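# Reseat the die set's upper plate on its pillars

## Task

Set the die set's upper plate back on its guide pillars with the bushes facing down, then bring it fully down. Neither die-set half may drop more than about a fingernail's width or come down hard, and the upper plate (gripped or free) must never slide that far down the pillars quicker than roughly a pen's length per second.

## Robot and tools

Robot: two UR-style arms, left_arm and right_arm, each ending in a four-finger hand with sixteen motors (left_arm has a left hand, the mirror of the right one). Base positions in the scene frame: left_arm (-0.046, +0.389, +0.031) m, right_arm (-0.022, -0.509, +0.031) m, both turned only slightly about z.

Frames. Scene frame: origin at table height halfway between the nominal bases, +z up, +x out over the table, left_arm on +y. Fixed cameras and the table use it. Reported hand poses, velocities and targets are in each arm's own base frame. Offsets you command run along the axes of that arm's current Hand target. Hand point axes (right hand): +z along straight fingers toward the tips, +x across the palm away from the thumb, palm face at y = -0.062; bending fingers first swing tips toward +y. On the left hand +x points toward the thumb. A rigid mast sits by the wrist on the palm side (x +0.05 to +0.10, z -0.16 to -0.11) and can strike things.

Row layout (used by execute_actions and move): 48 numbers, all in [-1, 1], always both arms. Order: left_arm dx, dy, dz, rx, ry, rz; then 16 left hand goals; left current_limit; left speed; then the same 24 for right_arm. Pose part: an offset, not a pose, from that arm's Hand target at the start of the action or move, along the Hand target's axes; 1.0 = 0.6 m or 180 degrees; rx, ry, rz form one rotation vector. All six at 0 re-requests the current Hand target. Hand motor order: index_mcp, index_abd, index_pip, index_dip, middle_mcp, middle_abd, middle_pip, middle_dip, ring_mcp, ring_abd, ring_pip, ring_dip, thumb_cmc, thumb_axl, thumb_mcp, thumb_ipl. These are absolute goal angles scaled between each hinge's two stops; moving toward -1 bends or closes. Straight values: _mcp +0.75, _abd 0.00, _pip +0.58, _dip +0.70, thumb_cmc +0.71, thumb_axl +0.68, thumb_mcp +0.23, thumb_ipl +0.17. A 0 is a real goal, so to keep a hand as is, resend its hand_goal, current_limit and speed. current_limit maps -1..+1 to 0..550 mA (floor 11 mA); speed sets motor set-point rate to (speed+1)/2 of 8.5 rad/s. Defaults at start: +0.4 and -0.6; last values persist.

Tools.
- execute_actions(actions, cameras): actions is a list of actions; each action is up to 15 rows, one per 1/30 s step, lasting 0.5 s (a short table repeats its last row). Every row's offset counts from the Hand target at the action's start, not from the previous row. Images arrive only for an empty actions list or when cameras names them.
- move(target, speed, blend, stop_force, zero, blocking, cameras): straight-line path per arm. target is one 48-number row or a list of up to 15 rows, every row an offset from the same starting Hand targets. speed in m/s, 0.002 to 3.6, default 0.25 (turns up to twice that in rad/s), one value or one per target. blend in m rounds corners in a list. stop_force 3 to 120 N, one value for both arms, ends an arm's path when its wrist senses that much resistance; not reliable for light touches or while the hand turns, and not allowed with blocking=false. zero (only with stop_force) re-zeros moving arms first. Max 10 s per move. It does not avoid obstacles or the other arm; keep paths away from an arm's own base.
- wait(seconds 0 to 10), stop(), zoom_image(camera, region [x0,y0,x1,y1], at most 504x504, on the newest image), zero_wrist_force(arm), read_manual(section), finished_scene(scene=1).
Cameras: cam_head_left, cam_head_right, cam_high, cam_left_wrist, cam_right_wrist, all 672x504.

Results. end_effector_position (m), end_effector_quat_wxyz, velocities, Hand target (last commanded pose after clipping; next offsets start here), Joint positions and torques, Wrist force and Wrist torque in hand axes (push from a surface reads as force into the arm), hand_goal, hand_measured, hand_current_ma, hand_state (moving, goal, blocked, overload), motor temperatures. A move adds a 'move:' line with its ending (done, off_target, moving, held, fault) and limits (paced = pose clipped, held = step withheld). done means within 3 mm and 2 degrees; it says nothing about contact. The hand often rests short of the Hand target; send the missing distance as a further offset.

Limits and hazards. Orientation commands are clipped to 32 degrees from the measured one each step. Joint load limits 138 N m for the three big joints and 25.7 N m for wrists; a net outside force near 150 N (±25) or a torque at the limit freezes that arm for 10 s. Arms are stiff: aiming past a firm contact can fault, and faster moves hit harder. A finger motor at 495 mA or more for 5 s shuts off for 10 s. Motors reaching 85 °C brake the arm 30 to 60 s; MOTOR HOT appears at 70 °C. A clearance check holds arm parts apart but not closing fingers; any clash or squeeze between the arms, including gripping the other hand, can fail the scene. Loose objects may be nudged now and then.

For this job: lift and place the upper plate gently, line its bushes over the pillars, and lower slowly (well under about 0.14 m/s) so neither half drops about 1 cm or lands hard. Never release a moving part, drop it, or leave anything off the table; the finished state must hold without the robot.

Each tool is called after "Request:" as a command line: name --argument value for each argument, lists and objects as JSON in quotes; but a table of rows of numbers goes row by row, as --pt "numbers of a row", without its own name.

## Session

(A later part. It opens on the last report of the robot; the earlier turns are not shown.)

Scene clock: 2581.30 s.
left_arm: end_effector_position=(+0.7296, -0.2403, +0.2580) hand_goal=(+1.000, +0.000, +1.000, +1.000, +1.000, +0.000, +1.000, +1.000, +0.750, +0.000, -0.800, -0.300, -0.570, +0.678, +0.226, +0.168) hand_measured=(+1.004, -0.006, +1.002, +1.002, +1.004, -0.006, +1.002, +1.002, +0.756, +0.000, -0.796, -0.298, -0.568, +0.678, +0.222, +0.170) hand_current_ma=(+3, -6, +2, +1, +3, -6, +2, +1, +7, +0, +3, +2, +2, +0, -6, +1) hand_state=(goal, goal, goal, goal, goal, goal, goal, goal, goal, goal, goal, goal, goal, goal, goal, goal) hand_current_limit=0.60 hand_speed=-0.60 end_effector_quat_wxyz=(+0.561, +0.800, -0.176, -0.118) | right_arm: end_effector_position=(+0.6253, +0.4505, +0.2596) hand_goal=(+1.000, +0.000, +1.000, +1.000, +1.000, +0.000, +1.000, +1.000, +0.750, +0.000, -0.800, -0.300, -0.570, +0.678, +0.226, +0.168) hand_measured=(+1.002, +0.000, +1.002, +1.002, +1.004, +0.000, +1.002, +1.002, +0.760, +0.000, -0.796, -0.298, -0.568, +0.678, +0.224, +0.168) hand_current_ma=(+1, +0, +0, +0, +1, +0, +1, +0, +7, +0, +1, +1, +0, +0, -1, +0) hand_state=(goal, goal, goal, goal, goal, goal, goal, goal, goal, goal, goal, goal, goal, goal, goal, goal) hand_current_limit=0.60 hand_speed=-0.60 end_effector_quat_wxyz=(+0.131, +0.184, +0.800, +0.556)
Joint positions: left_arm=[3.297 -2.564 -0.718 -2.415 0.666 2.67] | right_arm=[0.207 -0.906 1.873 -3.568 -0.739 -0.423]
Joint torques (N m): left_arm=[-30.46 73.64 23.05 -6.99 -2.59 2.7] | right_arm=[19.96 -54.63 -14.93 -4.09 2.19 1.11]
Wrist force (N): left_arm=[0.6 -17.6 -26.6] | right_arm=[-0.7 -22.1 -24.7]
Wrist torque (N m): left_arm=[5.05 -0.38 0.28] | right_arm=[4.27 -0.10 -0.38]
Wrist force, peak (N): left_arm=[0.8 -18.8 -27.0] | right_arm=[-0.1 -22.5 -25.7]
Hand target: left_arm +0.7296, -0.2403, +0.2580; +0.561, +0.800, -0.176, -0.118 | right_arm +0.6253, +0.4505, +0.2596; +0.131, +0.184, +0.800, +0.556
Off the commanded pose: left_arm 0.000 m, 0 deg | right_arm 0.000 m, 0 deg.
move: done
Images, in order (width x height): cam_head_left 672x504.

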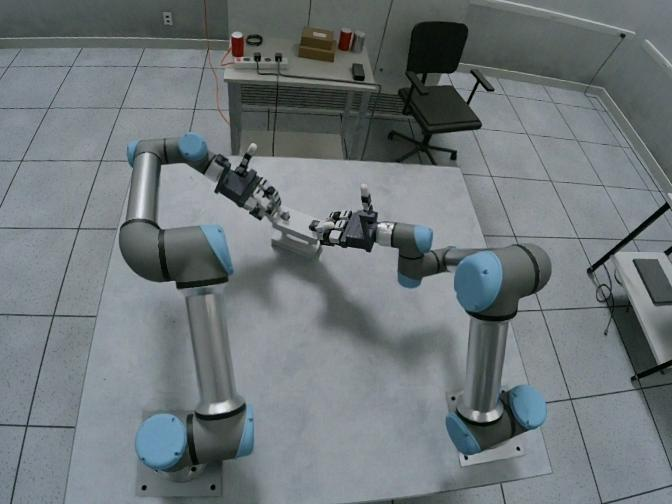

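Request:
wait --seconds 0 --cameras '["cam_high","cam_head_right","cam_left_wrist","cam_right_wrist"]'

Request:
zoom_image --camera "cam_high" --region '[300, 240, 430, 350]'

Request:
zoom_image --camera "cam_head_right" --region '[270, 180, 370, 280]'

Scene clock: 2585.37 s.
left_arm: end_effector_position=(+0.7296, -0.2403, +0.2580) hand_goal=(+1.000, +0.000, +1.000, +1.000, +1.000, +0.000, +1.000, +1.000, +0.750, +0.000, -0.800, -0.300, -0.570, +0.678, +0.226, +0.168) hand_measured=(+1.004, -0.006, +1.002, +1.002, +1.004, -0.006, +1.002, +1.002, +0.756, +0.000, -0.796, -0.298, -0.568, +0.678, +0.222, +0.170) hand_current_ma=(+3, -6, +2, +1, +3, -6, +2, +1, +7, +0, +3, +2, +2, +0, -6, +1) hand_state=(goal, goal, goal, goal, goal, goal, goal, goal, goal, goal, goal, goal, goal, goal, goal, goal) hand_current_limit=0.60 hand_speed=-0.60 end_effector_quat_wxyz=(+0.561, +0.800, -0.176, -0.118) | right_arm: end_effector_position=(+0.6253, +0.4505, +0.2596) hand_goal=(+1.000, +0.000, +1.000, +1.000, +1.000, +0.000, +1.000, +1.000, +0.750, +0.000, -0.800, -0.300, -0.570, +0.678, +0.226, +0.168) hand_measured=(+1.002, +0.000, +1.002, +1.002, +1.004, +0.000, +1.002, +1.002, +0.760, +0.000, -0.796, -0.298, -0.568, +0.678, +0.224, +0.168) hand_current_ma=(+1, +0, +0, +0, +1, +0, +1, +0, +7, +0, +1, +1, +0, +0, -1, +0) hand_state=(goal, goal, goal, goal, goal, goal, goal, goal, goal, goal, goal, goal, goal, goal, goal, goal) hand_current_limit=0.60 hand_speed=-0.60 end_effector_quat_wxyz=(+0.131, +0.184, +0.800, +0.556)
Joint positions: left_arm=[3.297 -2.564 -0.718 -2.415 0.666 2.67] | right_arm=[0.207 -0.906 1.873 -3.568 -0.739 -0.423]
Joint torques (N m): left_arm=[-19.34 75.28 21.88 -6.81 -2.58 2.78] | right_arm=[17.95 -54.55 -27.59 -5.4 3.41 0.27]
Wrist force (N): left_arm=[0.9 -18.4 -26.7] | right_arm=[-0.7 -22.8 -24.4]
Wrist torque (N m): left_arm=[5.04 -0.39 0.30] | right_arm=[4.26 -0.12 -0.37]
Wrist force, peak (N): left_arm=[0.8 -18.9 -26.6] | right_arm=[-0.7 -23.1 -24.3]
Hand target: left_arm +0.7296, -0.2403, +0.2580; +0.561, +0.800, -0.176, -0.118 | right_arm +0.6253, +0.4505, +0.2596; +0.131, +0.184, +0.800, +0.556
Off the commanded pose: left_arm 0.000 m, 0 deg | right_arm 0.000 m, 0 deg.
Images, in order (width x height): cam_head_right 672x504, cam_high 672x504, cam_left_wrist 672x504, cam_right_wrist 672x504.

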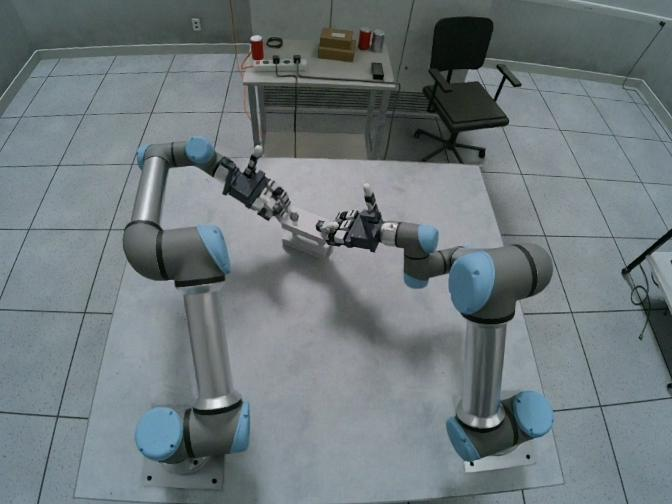

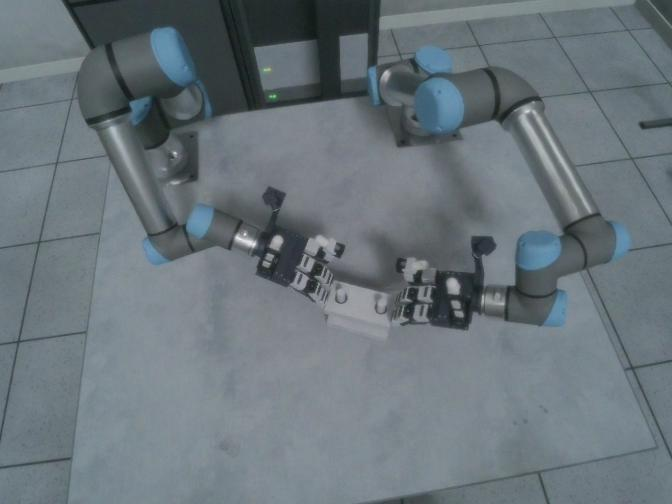

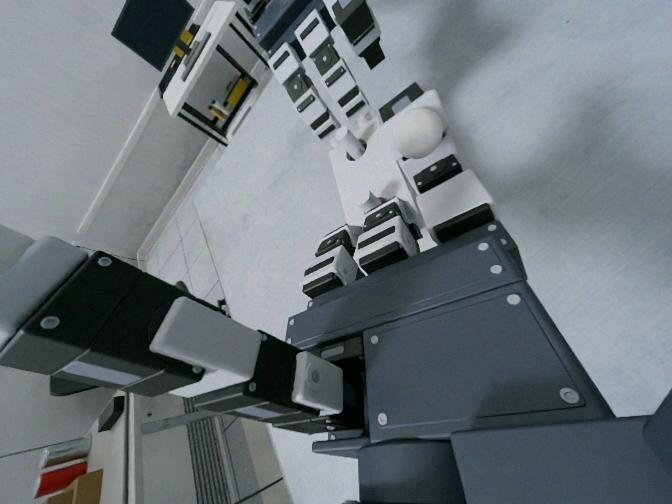

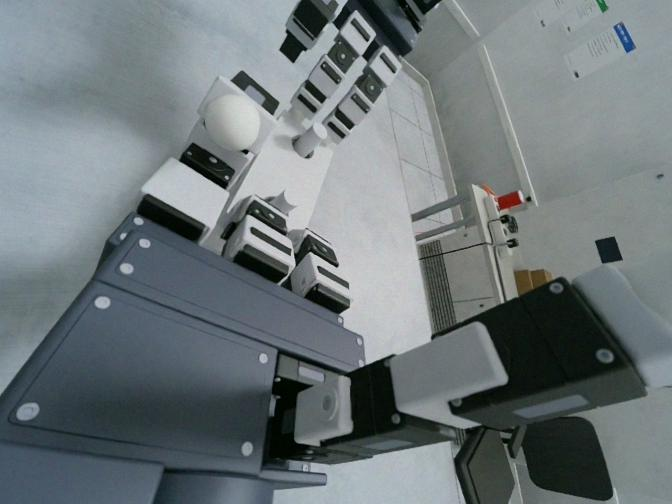

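Scaled by 3.877 from the camera's 672x504 image, which has a finer 960x720 frame.

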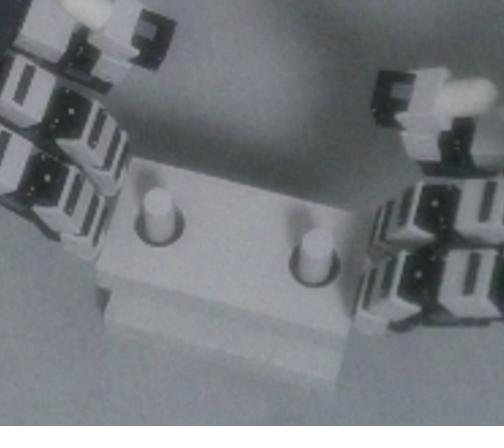

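Scaled by 5.040 from the camera's 672x504 image, which has a finer 960x720 frame.

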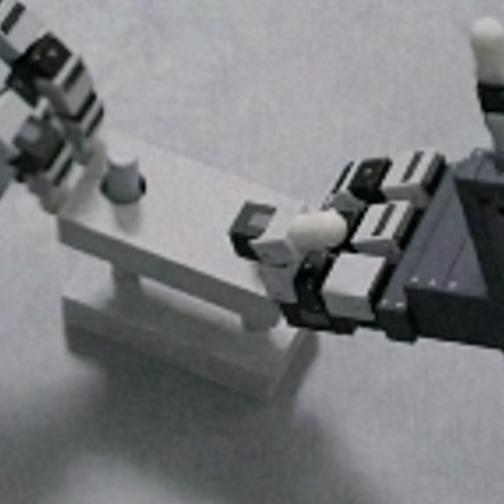

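Request:
move --target '[-0.00015,-0.0235,0.00855,0,0,0, 1,0,1,1, 1,0,1,1, 0.75,0,-0.8,-0.3, -0.571,0.678,0.226,0.168, 0.6,-0.6, 0.00015,-0.02344,0.00871,0,0,0, 1,0,1,1, 1,0,1,1, 0.75,0,-0.8,-0.3, -0.571,0.678,0.226,0.168, 0.6,-0.6]' --speed 0.012 --stop_force 12 --zero true

Scene clock: 2590.77 s.
left_arm: end_effector_position=(+0.7296, -0.2403, +0.2430) hand_goal=(+1.000, +0.000, +1.000, +1.000, +1.000, +0.000, +1.000, +1.000, +0.750, +0.000, -0.800, -0.300, -0.570, +0.678, +0.226, +0.168) hand_measured=(+1.004, -0.006, +1.002, +1.002, +1.004, -0.006, +1.002, +1.002, +0.756, +0.000, -0.796, -0.298, -0.568, +0.678, +0.222, +0.170) hand_current_ma=(+3, -6, +2, +1, +3, -6, +2, +1, +7, +0, +3, +2, +2, +0, -6, +1) hand_state=(goal, goal, goal, goal, goal, goal, goal, goal, goal, goal, goal, goal, goal, goal, goal, goal) hand_current_limit=0.60 hand_speed=-0.60 end_effector_quat_wxyz=(+0.561, +0.800, -0.176, -0.118) | right_arm: end_effector_position=(+0.6253, +0.4505, +0.2446) hand_goal=(+1.000, +0.000, +1.000, +1.000, +1.000, +0.000, +1.000, +1.000, +0.750, +0.000, -0.800, -0.300, -0.570, +0.678, +0.226, +0.168) hand_measured=(+1.002, +0.002, +1.002, +1.002, +1.004, +0.002, +1.002, +1.002, +0.760, +0.000, -0.796, -0.298, -0.568, +0.678, +0.224, +0.168) hand_current_ma=(+1, +0, +0, +0, +1, +0, +1, +0, +7, +0, +1, +1, +0, +0, -1, +0) hand_state=(goal, goal, goal, goal, goal, goal, goal, goal, goal, goal, goal, goal, goal, goal, goal, goal) hand_current_limit=0.60 hand_speed=-0.60 end_effector_quat_wxyz=(+0.131, +0.184, +0.800, +0.556)
Joint positions: left_arm=[3.297 -2.573 -0.741 -2.384 0.666 2.67] | right_arm=[0.207 -0.875 1.874 -3.599 -0.74 -0.423]
Joint torques (N m): left_arm=[-38.45 72.73 23.54 -7.07 -5.61 -1.98] | right_arm=[20.47 -55.25 -31.12 -4.12 2.09 1.42]
Wrist force (N): left_arm=[0.6 -16.9 -26.3] | right_arm=[-0.5 -21.6 -24.3]
Wrist torque (N m): left_arm=[5.01 -0.37 0.30] | right_arm=[4.18 -0.14 -0.36]
Wrist force, peak (N): left_arm=[0.9 -18.6 -26.8] | right_arm=[-0.1 -22.2 -26.4]
Hand target: left_arm +0.7296, -0.2403, +0.2430; +0.561, +0.800, -0.176, -0.118 | right_arm +0.6253, +0.4505, +0.2446; +0.131, +0.184, +0.800, +0.556
Off the commanded pose: left_arm 0.000 m, 0 deg | right_arm 0.000 m, 0 deg.
move: done

Request:
move --target '[-0.0001,-0.01567,0.0057,0,0,0, 1,0,1,1, 1,0,1,1, 0.75,0,-0.8,-0.3, -0.571,0.678,0.226,0.168, 0.6,-0.6, 0.0001,-0.01567,0.0057,0,0,0, 1,0,1,1, 1,0,1,1, 0.75,0,-0.8,-0.3, -0.571,0.678,0.226,0.168, 0.6,-0.6]' --speed 0.01 --stop_force 8 --zero true --cameras '["cam_head_left"]'

Request:
zoom_image --camera "cam_head_left" --region '[250, 180, 350, 280]'

Scene clock: 2595.13 s.
left_arm: end_effector_position=(+0.7297, -0.2403, +0.2330) hand_goal=(+1.000, +0.000, +1.000, +1.000, +1.000, +0.000, +1.000, +1.000, +0.750, +0.000, -0.800, -0.300, -0.570, +0.678, +0.226, +0.168) hand_measured=(+1.004, -0.006, +1.002, +1.002, +1.004, -0.006, +1.002, +1.002, +0.756, +0.000, -0.796, -0.298, -0.568, +0.678, +0.222, +0.170) hand_current_ma=(+3, -6, +2, +1, +3, -7, +2, +1, +7, +0, +3, +2, +2, +0, -6, +1) hand_state=(goal, goal, goal, goal, goal, goal, goal, goal, goal, goal, goal, goal, goal, goal, goal, goal) hand_current_limit=0.60 hand_speed=-0.60 end_effector_quat_wxyz=(+0.561, +0.800, -0.176, -0.118) | right_arm: end_effector_position=(+0.6252, +0.4505, +0.2346) hand_goal=(+1.000, +0.000, +1.000, +1.000, +1.000, +0.000, +1.000, +1.000, +0.750, +0.000, -0.800, -0.300, -0.570, +0.678, +0.226, +0.168) hand_measured=(+1.002, +0.002, +1.002, +1.002, +1.004, +0.002, +1.002, +1.002, +0.760, +0.000, -0.796, -0.298, -0.568, +0.678, +0.224, +0.168) hand_current_ma=(+1, +1, +0, +0, +1, +1, +1, +0, +7, +0, +1, +1, +0, +0, -1, +0) hand_state=(goal, goal, goal, goal, goal, goal, goal, goal, goal, goal, goal, goal, goal, goal, goal, goal) hand_current_limit=0.60 hand_speed=-0.60 end_effector_quat_wxyz=(+0.131, +0.184, +0.800, +0.556)
Joint positions: left_arm=[3.297 -2.579 -0.755 -2.364 0.666 2.67] | right_arm=[0.207 -0.854 1.873 -3.62 -0.739 -0.423]
Joint torques (N m): left_arm=[-38.73 72.69 23.15 -7.05 -5.57 -1.98] | right_arm=[0.81 -55.25 -33.8 -4.02 5.53 -0.08]
Wrist force (N): left_arm=[1.1 -18.6 -26.7] | right_arm=[-0.8 -22.5 -21.8]
Wrist torque (N m): left_arm=[5.05 -0.38 0.32] | right_arm=[3.87 -0.14 -0.38]
Wrist force, peak (N): left_arm=[0.9 -18.5 -27.0] | right_arm=[-0.5 -18.9 -27.1]
Hand target: left_arm +0.7297, -0.2403, +0.2330; +0.561, +0.800, -0.176, -0.118 | right_arm +0.6252, +0.4505, +0.2346; +0.131, +0.184, +0.800, +0.556
Off the commanded pose: left_arm 0.000 m, 0 deg | right_arm 0.000 m, 0 deg.
move: done
Images, in order (width x height): cam_head_left 672x504.

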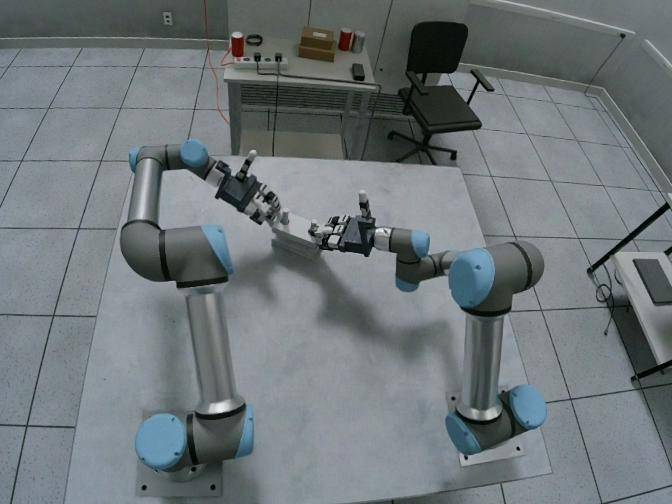

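Scaled by 5.040 from the camera's 672x504 image, which has a finer 960x720 frame.

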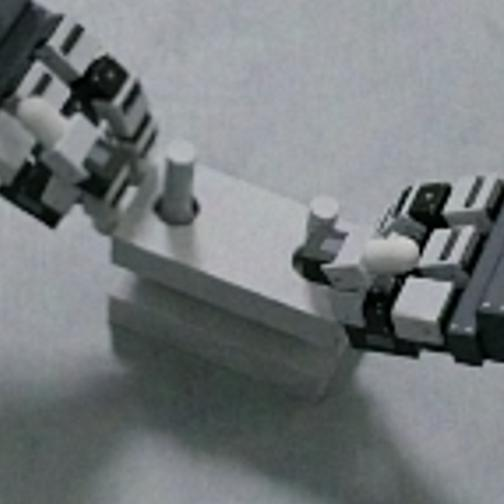

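Request:
move --target '[-0.00008,-0.01259,0.0044,0,0,0, 1,0,1,1, 1,0,1,1, 0.75,0,-0.8,-0.3, -0.571,0.678,0.226,0.168, 0.6,-0.6, 0.00008,-0.01244,0.0048,0,0,0, 1,0,1,1, 1,0,1,1, 0.75,0,-0.8,-0.3, -0.571,0.678,0.226,0.168, 0.6,-0.6]' --speed 0.006 --stop_force 7 --zero true

Scene clock: 2600.20 s.
left_arm: end_effector_position=(+0.7297, -0.2403, +0.2249) hand_goal=(+1.000, +0.000, +1.000, +1.000, +1.000, +0.000, +1.000, +1.000, +0.750, +0.000, -0.800, -0.300, -0.570, +0.678, +0.226, +0.168) hand_measured=(+1.004, -0.006, +1.002, +1.002, +1.004, -0.008, +1.002, +1.002, +0.756, +0.000, -0.796, -0.298, -0.568, +0.678, +0.222, +0.170) hand_current_ma=(+3, -7, +2, +1, +3, -7, +2, +1, +7, +0, +3, +2, +2, +0, -6, +1) hand_state=(goal, goal, goal, goal, goal, goal, goal, goal, goal, goal, goal, goal, goal, goal, goal, goal) hand_current_limit=0.60 hand_speed=-0.60 end_effector_quat_wxyz=(+0.561, +0.800, -0.176, -0.118) | right_arm: end_effector_position=(+0.6253, +0.4506, +0.2266) hand_goal=(+1.000, +0.000, +1.000, +1.000, +1.000, +0.000, +1.000, +1.000, +0.750, +0.000, -0.800, -0.300, -0.570, +0.678, +0.226, +0.168) hand_measured=(+1.002, +0.002, +1.002, +1.002, +1.004, +0.002, +1.002, +1.002, +0.760, +0.000, -0.796, -0.298, -0.568, +0.678, +0.224, +0.168) hand_current_ma=(+1, +1, +0, +0, +1, +1, +1, +0, +7, +0, +1, +1, +0, +0, -1, +0) hand_state=(goal, goal, goal, goal, goal, goal, goal, goal, goal, goal, goal, goal, goal, goal, goal, goal) hand_current_limit=0.60 hand_speed=-0.60 end_effector_quat_wxyz=(+0.131, +0.184, +0.800, +0.556)
Joint positions: left_arm=[3.297 -2.585 -0.765 -2.348 0.666 2.671] | right_arm=[0.207 -0.837 1.872 -3.636 -0.74 -0.423]
Joint torques (N m): left_arm=[-15.88 64.93 21.15 -6.77 -2.52 3.22] | right_arm=[21.39 -53.23 -33.86 -4.02 1.94 1.45]
Wrist force (N): left_arm=[0.3 -16.7 -26.0] | right_arm=[-0.5 -19.2 -26.3]
Wrist torque (N m): left_arm=[4.98 -0.35 0.27] | right_arm=[4.37 -0.08 -0.36]
Wrist force, peak (N): left_arm=[1.1 -18.7 -26.9] | right_arm=[-0.7 -20.7 -25.4]
Hand target: left_arm +0.7297, -0.2402, +0.2250; +0.561, +0.800, -0.176, -0.118 | right_arm +0.6253, +0.4506, +0.2266; +0.131, +0.184, +0.800, +0.556
Off the commanded pose: left_arm 0.000 m, 0 deg | right_arm 0.000 m, 0 deg.
move: done

Request:
move --target '[-0.00012,-0.0188,0.00684,0,0,0, 1,0,1,1, 1,0,1,1, 0.75,0,-0.8,-0.3, -0.571,0.678,0.226,0.168, 0.6,-0.6, 0.00012,-0.0188,0.00684,0,0,0, 1,0,1,1, 1,0,1,1, 0.75,0,-0.8,-0.3, -0.571,0.678,0.226,0.168, 0.6,-0.6]' --speed 0.004 --stop_force 7 --zero true

Scene clock: 2605.43 s.
left_arm: end_effector_position=(+0.7298, -0.2402, +0.2168) hand_goal=(+1.000, +0.000, +1.000, +1.000, +1.000, +0.000, +1.000, +1.000, +0.750, +0.000, -0.800, -0.300, -0.570, +0.678, +0.226, +0.168) hand_measured=(+1.004, -0.008, +1.002, +1.002, +1.004, -0.008, +1.002, +1.002, +0.756, +0.000, -0.796, -0.298, -0.568, +0.678, +0.222, +0.170) hand_current_ma=(+3, -8, +2, +1, +3, -8, +2, +1, +7, +0, +3, +2, +2, +0, -6, +1) hand_state=(goal, goal, goal, goal, goal, goal, goal, goal, goal, goal, goal, goal, goal, goal, goal, goal) hand_current_limit=0.60 hand_speed=-0.60 end_effector_quat_wxyz=(+0.561, +0.800, -0.176, -0.118) | right_arm: end_effector_position=(+0.6253, +0.4506, +0.2185) hand_goal=(+1.000, +0.000, +1.000, +1.000, +1.000, +0.000, +1.000, +1.000, +0.750, +0.000, -0.800, -0.300, -0.570, +0.678, +0.226, +0.168) hand_measured=(+1.002, +0.002, +1.002, +1.002, +1.004, +0.002, +1.002, +1.002, +0.760, +0.000, -0.796, -0.298, -0.568, +0.678, +0.224, +0.168) hand_current_ma=(+1, +1, +0, +0, +1, +1, +1, +0, +7, +0, +1, +1, +0, +0, -1, +0) hand_state=(goal, goal, goal, goal, goal, goal, goal, goal, goal, goal, goal, goal, goal, goal, goal, goal) hand_current_limit=0.60 hand_speed=-0.60 end_effector_quat_wxyz=(+0.131, +0.184, +0.800, +0.556)
Joint positions: left_arm=[3.297 -2.591 -0.774 -2.332 0.666 2.671] | right_arm=[0.207 -0.82 1.871 -3.652 -0.74 -0.423]
Joint torques (N m): left_arm=[-23.97 65.38 19.88 -6.7 -4.35 1.59] | right_arm=[4.2 -52.53 -22.19 -2.81 4.07 -1.03]
Wrist force (N): left_arm=[1.0 -10.2 -30.7] | right_arm=[-0.7 -16.1 -29.8]
Wrist torque (N m): left_arm=[5.22 -0.40 0.28] | right_arm=[4.74 -0.07 -0.32]
Wrist force, peak (N): left_arm=[0.8 -9.6 -31.5] | right_arm=[-0.5 -12.0 -32.6]
Hand target: left_arm +0.7298, -0.2402, +0.2168; +0.561, +0.800, -0.177, -0.118 (not the last commanded pose) | right_arm +0.6252, +0.4506, +0.2185; +0.131, +0.184, +0.800, +0.556 (not the last commanded pose)
Off the commanded pose: left_arm 0.004 m, 0 deg | right_arm 0.004 m, 0 deg.
move: contact (left_arm, right_arm)

Request:
move --target '[-0.000003,-0.00047,0.00017,0,0,0, 1,0,1,1, 1,0,1,1, 0.75,0,-0.8,-0.3, -0.571,0.678,0.226,0.168, 0.6,-0.6, 0.000003,-0.00047,0.00017,0,0,0, 1,0,1,1, 1,0,1,1, 0.75,0,-0.8,-0.3, -0.571,0.678,0.226,0.168, 0.6,-0.6]' --speed 0.002 --cameras '["cam_head_left","cam_high","cam_head_right"]'

Request:
zoom_image --camera "cam_head_left" --region '[250, 180, 350, 280]'

Request:
zoom_image --camera "cam_high" --region '[300, 240, 430, 350]'

Scene clock: 2609.27 s.
left_arm: end_effector_position=(+0.7298, -0.2402, +0.2166) hand_goal=(+1.000, +0.000, +1.000, +1.000, +1.000, +0.000, +1.000, +1.000, +0.750, +0.000, -0.800, -0.300, -0.570, +0.678, +0.226, +0.168) hand_measured=(+1.002, -0.008, +1.002, +1.002, +1.002, -0.008, +1.002, +1.002, +0.756, +0.000, -0.796, -0.298, -0.568, +0.678, +0.222, +0.170) hand_current_ma=(+3, -8, +2, +1, +3, -9, +2, +1, +7, +0, +3, +2, +2, +0, -6, +1) hand_state=(goal, goal, goal, goal, goal, goal, goal, goal, goal, goal, goal, goal, goal, goal, goal, goal) hand_current_limit=0.60 hand_speed=-0.60 end_effector_quat_wxyz=(+0.561, +0.800, -0.177, -0.118) | right_arm: end_effector_position=(+0.6252, +0.4506, +0.2182) hand_goal=(+1.000, +0.000, +1.000, +1.000, +1.000, +0.000, +1.000, +1.000, +0.750, +0.000, -0.800, -0.300, -0.570, +0.678, +0.226, +0.168) hand_measured=(+1.002, +0.002, +1.002, +1.002, +1.004, +0.002, +1.002, +1.002, +0.760, +0.000, -0.796, -0.298, -0.568, +0.678, +0.224, +0.168) hand_current_ma=(+1, +1, +0, +0, +1, +1, +1, +0, +7, +0, +1, +1, +0, +0, -1, +0) hand_state=(goal, goal, goal, goal, goal, goal, goal, goal, goal, goal, goal, goal, goal, goal, goal, goal) hand_current_limit=0.60 hand_speed=-0.60 end_effector_quat_wxyz=(+0.131, +0.184, +0.800, +0.556)
Joint positions: left_arm=[3.297 -2.591 -0.775 -2.332 0.666 2.671] | right_arm=[0.207 -0.819 1.871 -3.653 -0.74 -0.423]
Joint torques (N m): left_arm=[-23.55 44.99 7.39 -1.76 -4.18 1.45] | right_arm=[7.44 -27.69 -16.04 -3.34 1.65 -0.11]
Wrist force (N): left_arm=[0.6 -4.8 -33.0] | right_arm=[-0.7 -8.9 -34.9]
Wrist torque (N m): left_arm=[5.37 -0.42 0.23] | right_arm=[5.20 -0.03 -0.30]
Wrist force, peak (N): left_arm=[0.7 -6.3 -32.9] | right_arm=[-0.4 -8.8 -35.1]
Hand target: left_arm +0.7298, -0.2402, +0.2165; +0.561, +0.800, -0.177, -0.118 | right_arm +0.6252, +0.4506, +0.2182; +0.131, +0.184, +0.800, +0.556
Off the commanded pose: left_arm 0.000 m, 0 deg | right_arm 0.000 m, 0 deg.
move: done
Images, in order (width x height): cam_head_left 672x504, cam_head_right 672x504, cam_high 672x504.

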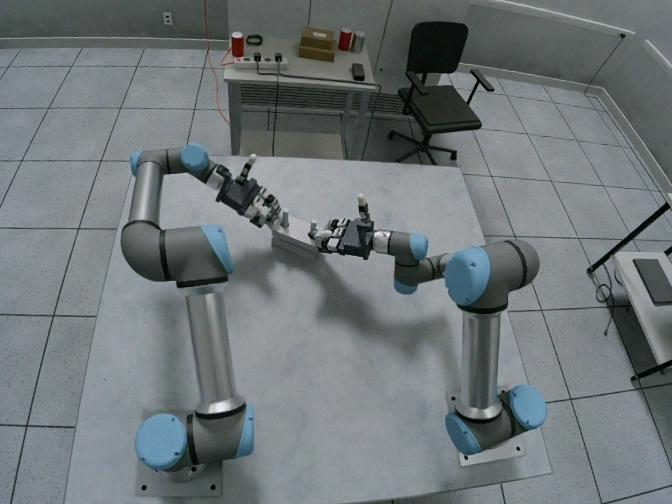

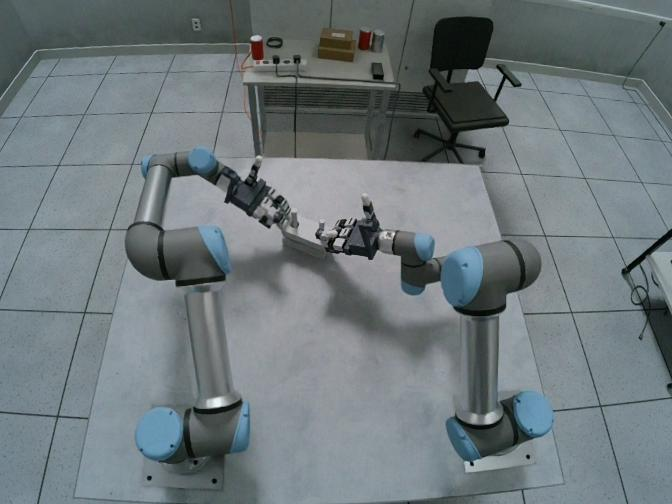

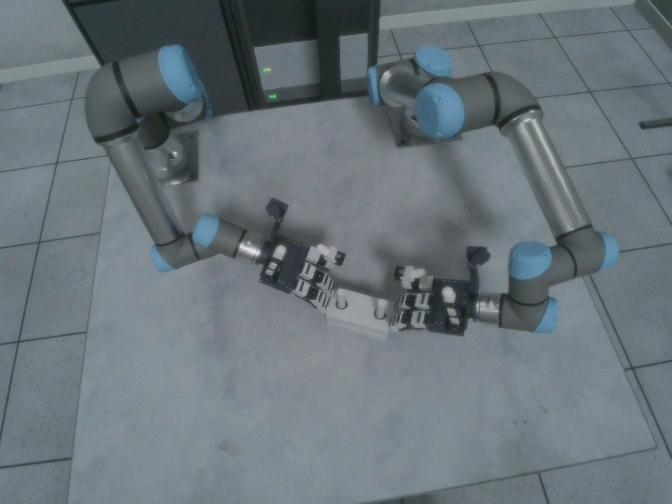

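Scaled by 5.040 from the camera's 672x504 image, which has a finer 960x720 frame.

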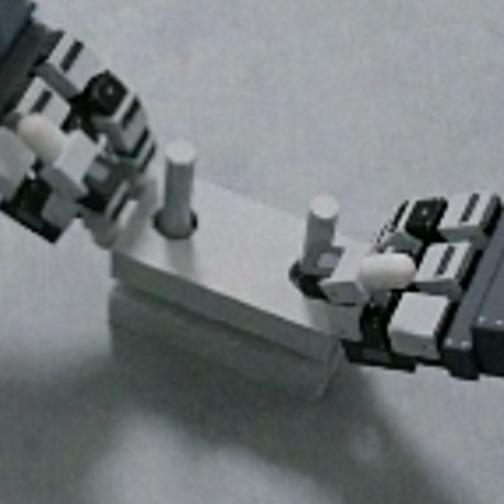

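Scaled by 3.877 from the camera's 672x504 image, which has a finer 960x720 frame.

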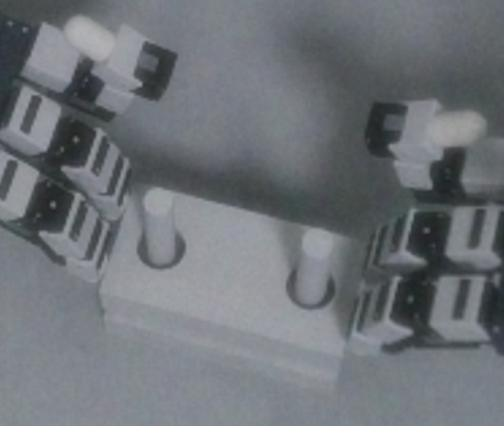

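Request:
move --pt "0.0 0.00031 -0.00011 0 0 0 1 0 1 1 1 0 1 1 0.75 0 -0.8 -0.3 -0.571 0.678 0.226 0.168 0.6 -0.6 0.0 0.00031 -0.00011 0 0 0 1 0 1 1 1 0 1 1 0.75 0 -0.8 -0.3 -0.571 0.678 0.226 0.168 0.6 -0.6" --pt "0.0 -0.00026 -0.00168 0 0 0 1 0 1 1 1 0 1 1 0.75 0 -0.8 -0.3 -0.571 0.678 0.226 0.168 0.6 -0.6 0.0 -0.00026 -0.00168 0 0 0 1 0 1 1 1 0 1 1 0.75 0 -0.8 -0.3 -0.571 0.678 0.226 0.168 0.6 -0.6" --speed 0.003

Scene clock: 2615.33 s.
left_arm: end_effector_position=(+0.7301, -0.2394, +0.2167) hand_goal=(+1.000, +0.000, +1.000, +1.000, +1.000, +0.000, +1.000, +1.000, +0.750, +0.000, -0.800, -0.300, -0.570, +0.678, +0.226, +0.168) hand_measured=(+1.002, -0.008, +1.002, +1.000, +1.002, -0.008, +1.002, +1.000, +0.756, +0.000, -0.796, -0.298, -0.568, +0.678, +0.222, +0.170) hand_current_ma=(+1, -8, +1, +0, +1, -8, +1, +0, +7, +0, +3, +2, +2, +0, -6, +1) hand_state=(goal, goal, goal, goal, goal, goal, goal, goal, goal, goal, goal, goal, goal, goal, goal, goal) hand_current_limit=0.60 hand_speed=-0.60 end_effector_quat_wxyz=(+0.561, +0.800, -0.177, -0.118) | right_arm: end_effector_position=(+0.6248, +0.4497, +0.2184) hand_goal=(+1.000, +0.000, +1.000, +1.000, +1.000, +0.000, +1.000, +1.000, +0.750, +0.000, -0.800, -0.300, -0.570, +0.678, +0.226, +0.168) hand_measured=(+1.002, +0.004, +1.000, +1.000, +1.002, +0.004, +1.000, +1.000, +0.760, +0.000, -0.796, -0.298, -0.568, +0.678, +0.224, +0.168) hand_current_ma=(+0, +2, +0, +0, +0, +2, +0, +0, +7, +0, +1, +1, +0, +0, -1, +0) hand_state=(goal, goal, goal, goal, goal, goal, goal, goal, goal, goal, goal, goal, goal, goal, goal, goal) hand_current_limit=0.60 hand_speed=-0.60 end_effector_quat_wxyz=(+0.131, +0.183, +0.800, +0.556)
Joint positions: left_arm=[3.298 -2.592 -0.771 -2.335 0.667 2.671] | right_arm=[0.205 -0.821 1.874 -3.653 -0.738 -0.424]
Joint torques (N m): left_arm=[-0.5 57.33 22.91 -3.37 -0.95 2.7] | right_arm=[-5.2 -52.85 -5.35 -5.12 3.41 -1.13]
Wrist force (N): left_arm=[1.6 -8.8 -10.2] | right_arm=[-0.9 -12.6 -5.6]
Wrist torque (N m): left_arm=[2.06 -0.30 0.36] | right_arm=[0.96 -0.09 -0.24]
Wrist force, peak (N): left_arm=[1.2 -5.3 -34.4] | right_arm=[-0.4 -8.1 -36.0]
Hand target: left_arm +0.7302, -0.2393, +0.2167; +0.561, +0.800, -0.177, -0.118 | right_arm +0.6248, +0.4497, +0.2184; +0.131, +0.184, +0.800, +0.556
Off the commanded pose: left_arm 0.000 m, 0 deg | right_arm 0.000 m, 0 deg.
move: done

Request:
move --target '[-0.000003,-0.00047,0.00017,0,0,0, 1,0,1,1, 1,0,1,1, 0.75,0,-0.8,-0.3, -0.571,0.678,0.226,0.168, 0.6,-0.6, 0.000003,-0.00055,0.0002,0,0,0, 1,0,1,1, 1,0,1,1, 0.75,0,-0.8,-0.3, -0.571,0.678,0.226,0.168, 0.6,-0.6]' --speed 0.003

Scene clock: 2618.67 s.
left_arm: end_effector_position=(+0.7302, -0.2393, +0.2165) hand_goal=(+1.000, +0.000, +1.000, +1.000, +1.000, +0.000, +1.000, +1.000, +0.750, +0.000, -0.800, -0.300, -0.570, +0.678, +0.226, +0.168) hand_measured=(+1.002, -0.008, +1.002, +1.000, +1.002, -0.008, +1.002, +1.000, +0.756, +0.000, -0.796, -0.298, -0.568, +0.678, +0.222, +0.170) hand_current_ma=(+1, -7, +1, +0, +1, -8, +1, +0, +7, +0, +3, +2, +2, +0, -6, +1) hand_state=(goal, goal, goal, goal, goal, goal, goal, goal, goal, goal, goal, goal, goal, goal, goal, goal) hand_current_limit=0.60 hand_speed=-0.60 end_effector_quat_wxyz=(+0.561, +0.800, -0.177, -0.118) | right_arm: end_effector_position=(+0.6248, +0.4497, +0.2181) hand_goal=(+1.000, +0.000, +1.000, +1.000, +1.000, +0.000, +1.000, +1.000, +0.750, +0.000, -0.800, -0.300, -0.570, +0.678, +0.226, +0.168) hand_measured=(+1.002, +0.004, +1.000, +1.000, +1.002, +0.004, +1.000, +1.000, +0.760, +0.000, -0.796, -0.298, -0.568, +0.678, +0.224, +0.168) hand_current_ma=(+0, +2, +0, +0, +0, +2, +0, +0, +7, +0, +1, +1, +0, +0, -1, +0) hand_state=(goal, goal, goal, goal, goal, goal, goal, goal, goal, goal, goal, goal, goal, goal, goal, goal) hand_current_limit=0.60 hand_speed=-0.60 end_effector_quat_wxyz=(+0.131, +0.184, +0.800, +0.556)
Joint positions: left_arm=[3.298 -2.592 -0.772 -2.334 0.667 2.671] | right_arm=[0.205 -0.82 1.873 -3.654 -0.738 -0.424]
Joint torques (N m): left_arm=[-0.78 50.29 11.51 0.77 -3.59 -1.88] | right_arm=[-5.16 -29.78 -27.61 -3.41 0.24 1.35]
Wrist force (N): left_arm=[1.0 -2.2 -11.3] | right_arm=[-0.4 -5.5 -10.8]
Wrist torque (N m): left_arm=[1.97 -0.35 0.29] | right_arm=[1.36 -0.02 -0.15]
Wrist force, peak (N): left_arm=[1.6 -8.4 -10.1] | right_arm=[-0.8 -13.0 -5.3]
Hand target: left_arm +0.7302, -0.2393, +0.2164; +0.561, +0.800, -0.177, -0.118 | right_arm +0.6248, +0.4497, +0.2180; +0.131, +0.184, +0.800, +0.556
Off the commanded pose: left_arm 0.000 m, 0 deg | right_arm 0.000 m, 0 deg.
move: done

Request:
move --pt "0.0 -0.00171 -0.0047 0 0 0 1 0 1 1 1 0 1 1 0.75 0 -0.8 -0.3 -0.571 0.678 0.226 0.168 0.6 -0.6 0.0 -0.00171 -0.0047 0 0 0 1 0 1 1 1 0 1 1 0.75 0 -0.8 -0.3 -0.571 0.678 0.226 0.168 0.6 -0.6" --pt "0.0 -0.00627 -0.01723 0 0 0 1 0 1 1 1 0 1 1 0.75 0 -0.8 -0.3 -0.571 0.678 0.226 0.168 0.6 -0.6 0.0 -0.00627 -0.01723 0 0 0 1 0 1 1 1 0 1 1 0.75 0 -0.8 -0.3 -0.571 0.678 0.226 0.168 0.6 -0.6" --speed '[0.003,0.01]' --cameras '["cam_head_left","cam_high"]'

Request:
zoom_image --camera "cam_head_left" --region '[250, 180, 350, 280]'

Scene clock: 2623.87 s.
left_arm: end_effector_position=(+0.7348, -0.2292, +0.2164) hand_goal=(+1.000, +0.000, +1.000, +1.000, +1.000, +0.000, +1.000, +1.000, +0.750, +0.000, -0.800, -0.300, -0.570, +0.678, +0.226, +0.168) hand_measured=(+1.000, -0.004, +1.000, +1.000, +1.000, -0.004, +1.000, +1.000, +0.756, +0.000, -0.796, -0.298, -0.568, +0.678, +0.222, +0.170) hand_current_ma=(+0, -2, +0, +0, +0, -3, +0, +0, +7, +0, +3, +2, +2, +0, -6, +1) hand_state=(goal, goal, goal, goal, goal, goal, goal, goal, goal, goal, goal, goal, goal, goal, goal, goal) hand_current_limit=0.60 hand_speed=-0.60 end_effector_quat_wxyz=(+0.561, +0.800, -0.176, -0.118) | right_arm: end_effector_position=(+0.6199, +0.4397, +0.2181) hand_goal=(+1.000, +0.000, +1.000, +1.000, +1.000, +0.000, +1.000, +1.000, +0.750, +0.000, -0.800, -0.300, -0.570, +0.678, +0.226, +0.168) hand_measured=(+1.000, +0.004, +1.000, +1.000, +1.000, +0.004, +1.000, +1.000, +0.760, +0.000, -0.796, -0.298, -0.568, +0.678, +0.224, +0.168) hand_current_ma=(+0, +1, +0, +0, +0, +1, +0, +0, +7, +0, +1, +1, +0, +0, -1, +0) hand_state=(goal, goal, goal, goal, goal, goal, goal, goal, goal, goal, goal, goal, goal, goal, goal, goal) hand_current_limit=0.60 hand_speed=-0.60 end_effector_quat_wxyz=(+0.131, +0.184, +0.800, +0.556)
Joint positions: left_arm=[3.309 -2.61 -0.736 -2.36 0.676 2.682] | right_arm=[0.189 -0.833 1.903 -3.661 -0.724 -0.437]
Joint torques (N m): left_arm=[1.7 63.92 13.62 0.33 -0.21 1.88] | right_arm=[2.74 -40.11 -14.77 -2.68 0.9 0.23]
Wrist force (N): left_arm=[2.5 3.0 2.0] | right_arm=[1.0 -0.6 1.6]
Wrist torque (N m): left_arm=[-0.38 -0.38 0.43] | right_arm=[-0.38 -0.21 0.08]
Wrist force, peak (N): left_arm=[1.1 -2.6 -12.5] | right_arm=[-0.5 -5.4 -11.3]
Hand target: left_arm +0.7347, -0.2293, +0.2164; +0.561, +0.800, -0.177, -0.118 | right_arm +0.6200, +0.4398, +0.2181; +0.131, +0.184, +0.800, +0.556
Off the commanded pose: left_arm 0.000 m, 0 deg | right_arm 0.000 m, 0 deg.
move: done
Images, in order (width x height): cam_head_left 672x504, cam_high 672x504.

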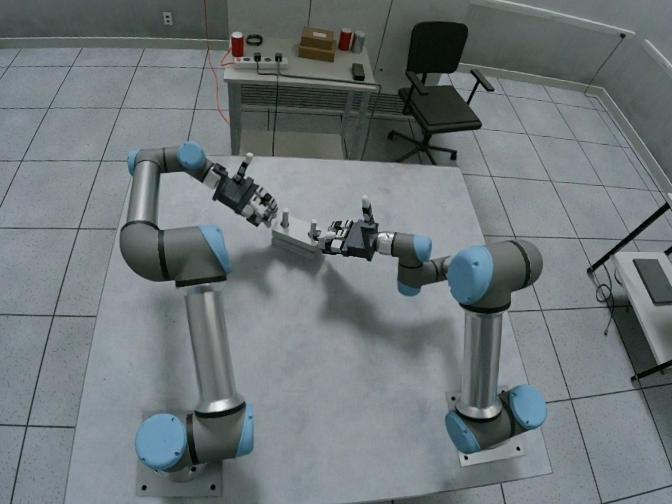

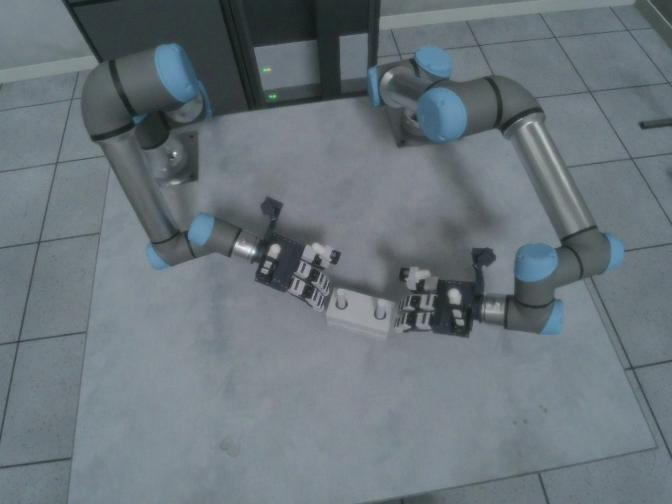

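Scaled by 5.040 from the camera's 672x504 image, which has a finer 960x720 frame.

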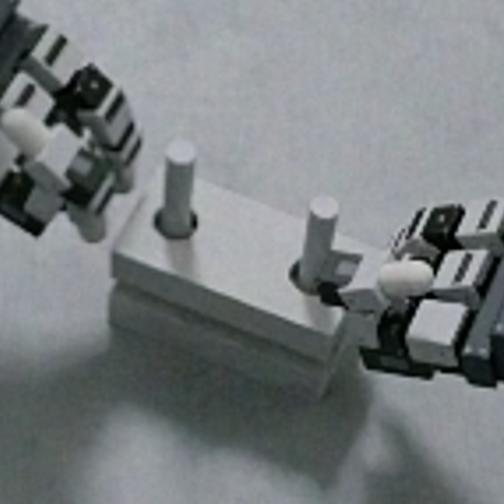

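Request:
move --target '[0.0,-0.0342,-0.094,0,0,0, 1,0,1,1, 1,0,1,1, 0.75,0,-0.8,-0.3, -0.571,0.678,0.226,0.168, 0.6,-0.6, 0.0,-0.0342,-0.094,0,0,0, 1,0,1,1, 1,0,1,1, 0.75,0,-0.8,-0.3, -0.571,0.678,0.226,0.168, 0.6,-0.6]' --speed 0.05 --cameras '["cam_head_left","cam_head_right","cam_high"]'

Request:
zoom_image --camera "cam_head_left" --region '[250, 180, 350, 280]'

Request:
zoom_image --camera "cam_high" --region '[300, 240, 430, 350]'

Request:
zoom_image --camera "cam_head_right" --region '[260, 180, 360, 280]'

Scene clock: 2630.00 s.
left_arm: end_effector_position=(+0.7596, -0.1746, +0.2163) hand_goal=(+1.000, +0.000, +1.000, +1.000, +1.000, +0.000, +1.000, +1.000, +0.750, +0.000, -0.800, -0.300, -0.570, +0.678, +0.226, +0.168) hand_measured=(+1.000, -0.004, +1.000, +1.000, +1.000, -0.004, +1.000, +1.000, +0.756, +0.000, -0.796, -0.298, -0.568, +0.678, +0.222, +0.170) hand_current_ma=(+0, -2, +0, +0, +0, -3, +0, +0, +7, +0, +3, +2, +2, +0, -6, +1) hand_state=(goal, goal, goal, goal, goal, goal, goal, goal, goal, goal, goal, goal, goal, goal, goal, goal) hand_current_limit=0.60 hand_speed=-0.60 end_effector_quat_wxyz=(+0.561, +0.800, -0.176, -0.118) end_effector_velocity=(+0.001, +0.000, +0.001) end_effector_angular_velocity=(+0.000, -0.005, +0.003) | right_arm: end_effector_position=(+0.5936, +0.3858, +0.2185) hand_goal=(+1.000, +0.000, +1.000, +1.000, +1.000, +0.000, +1.000, +1.000, +0.750, +0.000, -0.800, -0.300, -0.570, +0.678, +0.226, +0.168) hand_measured=(+1.000, +0.004, +1.000, +1.000, +1.000, +0.004, +1.000, +1.000, +0.760, +0.000, -0.796, -0.298, -0.568, +0.678, +0.224, +0.168) hand_current_ma=(+0, +1, +0, +0, +0, +1, +0, +0, +7, +0, +1, +1, +0, +0, -1, +0) hand_state=(goal, goal, goal, goal, goal, goal, goal, goal, goal, goal, goal, goal, goal, goal, goal, goal) hand_current_limit=0.60 hand_speed=-0.60 end_effector_quat_wxyz=(+0.131, +0.184, +0.800, +0.556)
Joint positions: left_arm=[3.369 -2.732 -0.491 -2.521 0.727 2.731] | right_arm=[0.09 -0.902 2.057 -3.679 -0.642 -0.524]
Joint velocities: left_arm=[0 0.003 -0.002 0.005 -0.002 0] | right_arm=[within noise]
Joint torques (N m): left_arm=[-10.95 74.48 12.83 2.76 -2.2 -0.4] | right_arm=[9.48 -27.04 -23.21 -0.69 -1.02 1.76]
Wrist force (N): left_arm=[2.3 3.1 1.9] | right_arm=[1.3 -0.3 1.6]
Wrist torque (N m): left_arm=[-0.35 -0.37 0.40] | right_arm=[-0.42 -0.20 0.02]
Wrist force, peak (N): left_arm=[2.4 3.9 2.8] | right_arm=[1.0 -0.9 2.2]
Hand target: left_arm +0.7596, -0.1747, +0.2164; +0.561, +0.800, -0.177, -0.118 | right_arm +0.5936, +0.3859, +0.2184; +0.131, +0.184, +0.800, +0.556
Off the commanded pose: left_arm 0.000 m, 0 deg | right_arm 0.000 m, 0 deg.
move: done
Images, in order (width x height): cam_head_left 672x504, cam_head_right 672x504, cam_high 672x504.

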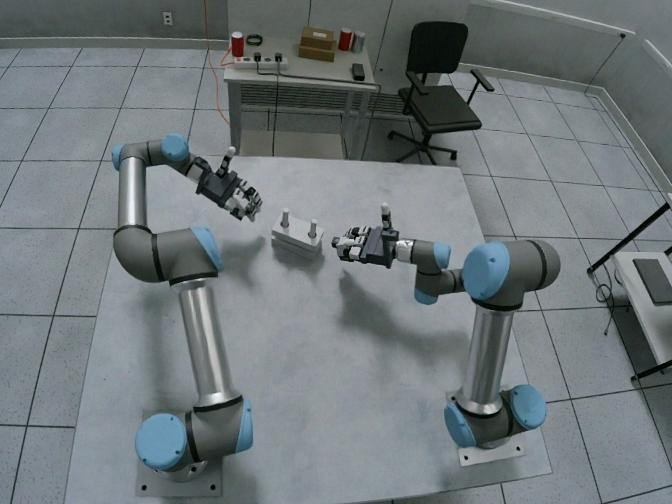

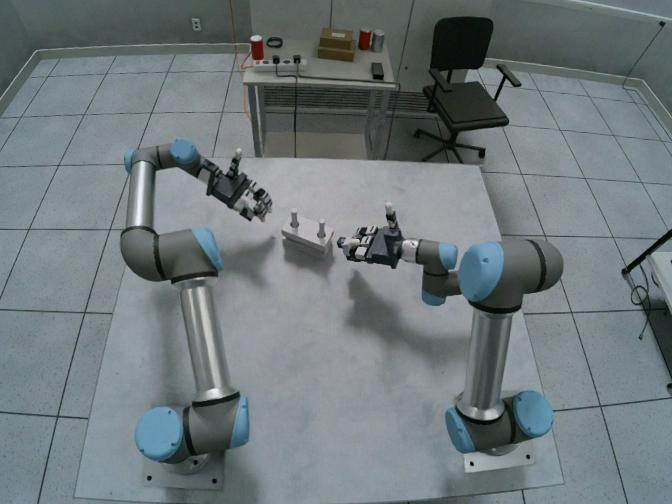

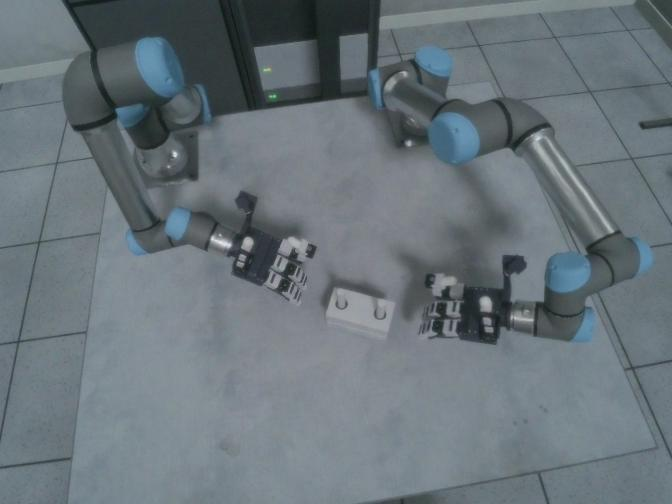

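Scaled by 5.040 from the camera's 672x504 image, which has a finer 960x720 frame.

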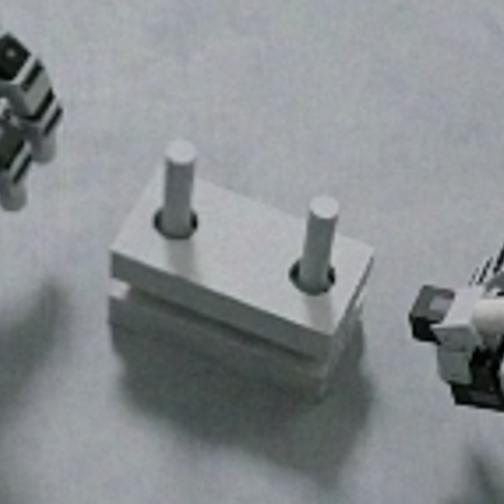

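Scaled by 3.877 from the camera's 672x504 image, which has a finer 960x720 frame.

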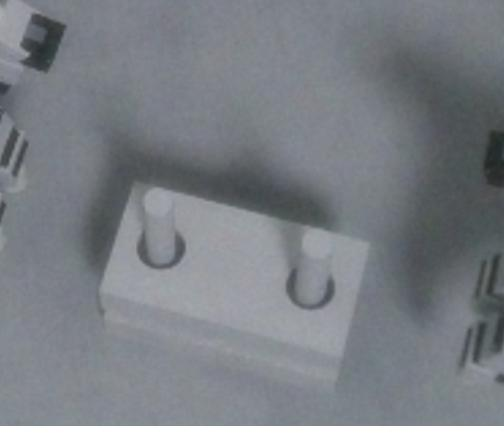

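Scaled by 5.040 from the camera's 672x504 image, which has a finer 960x720 frame.

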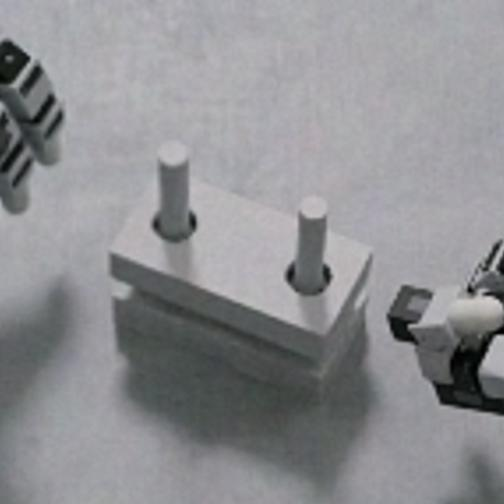

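Request:
finished_scene

The scene is finished: the task was done.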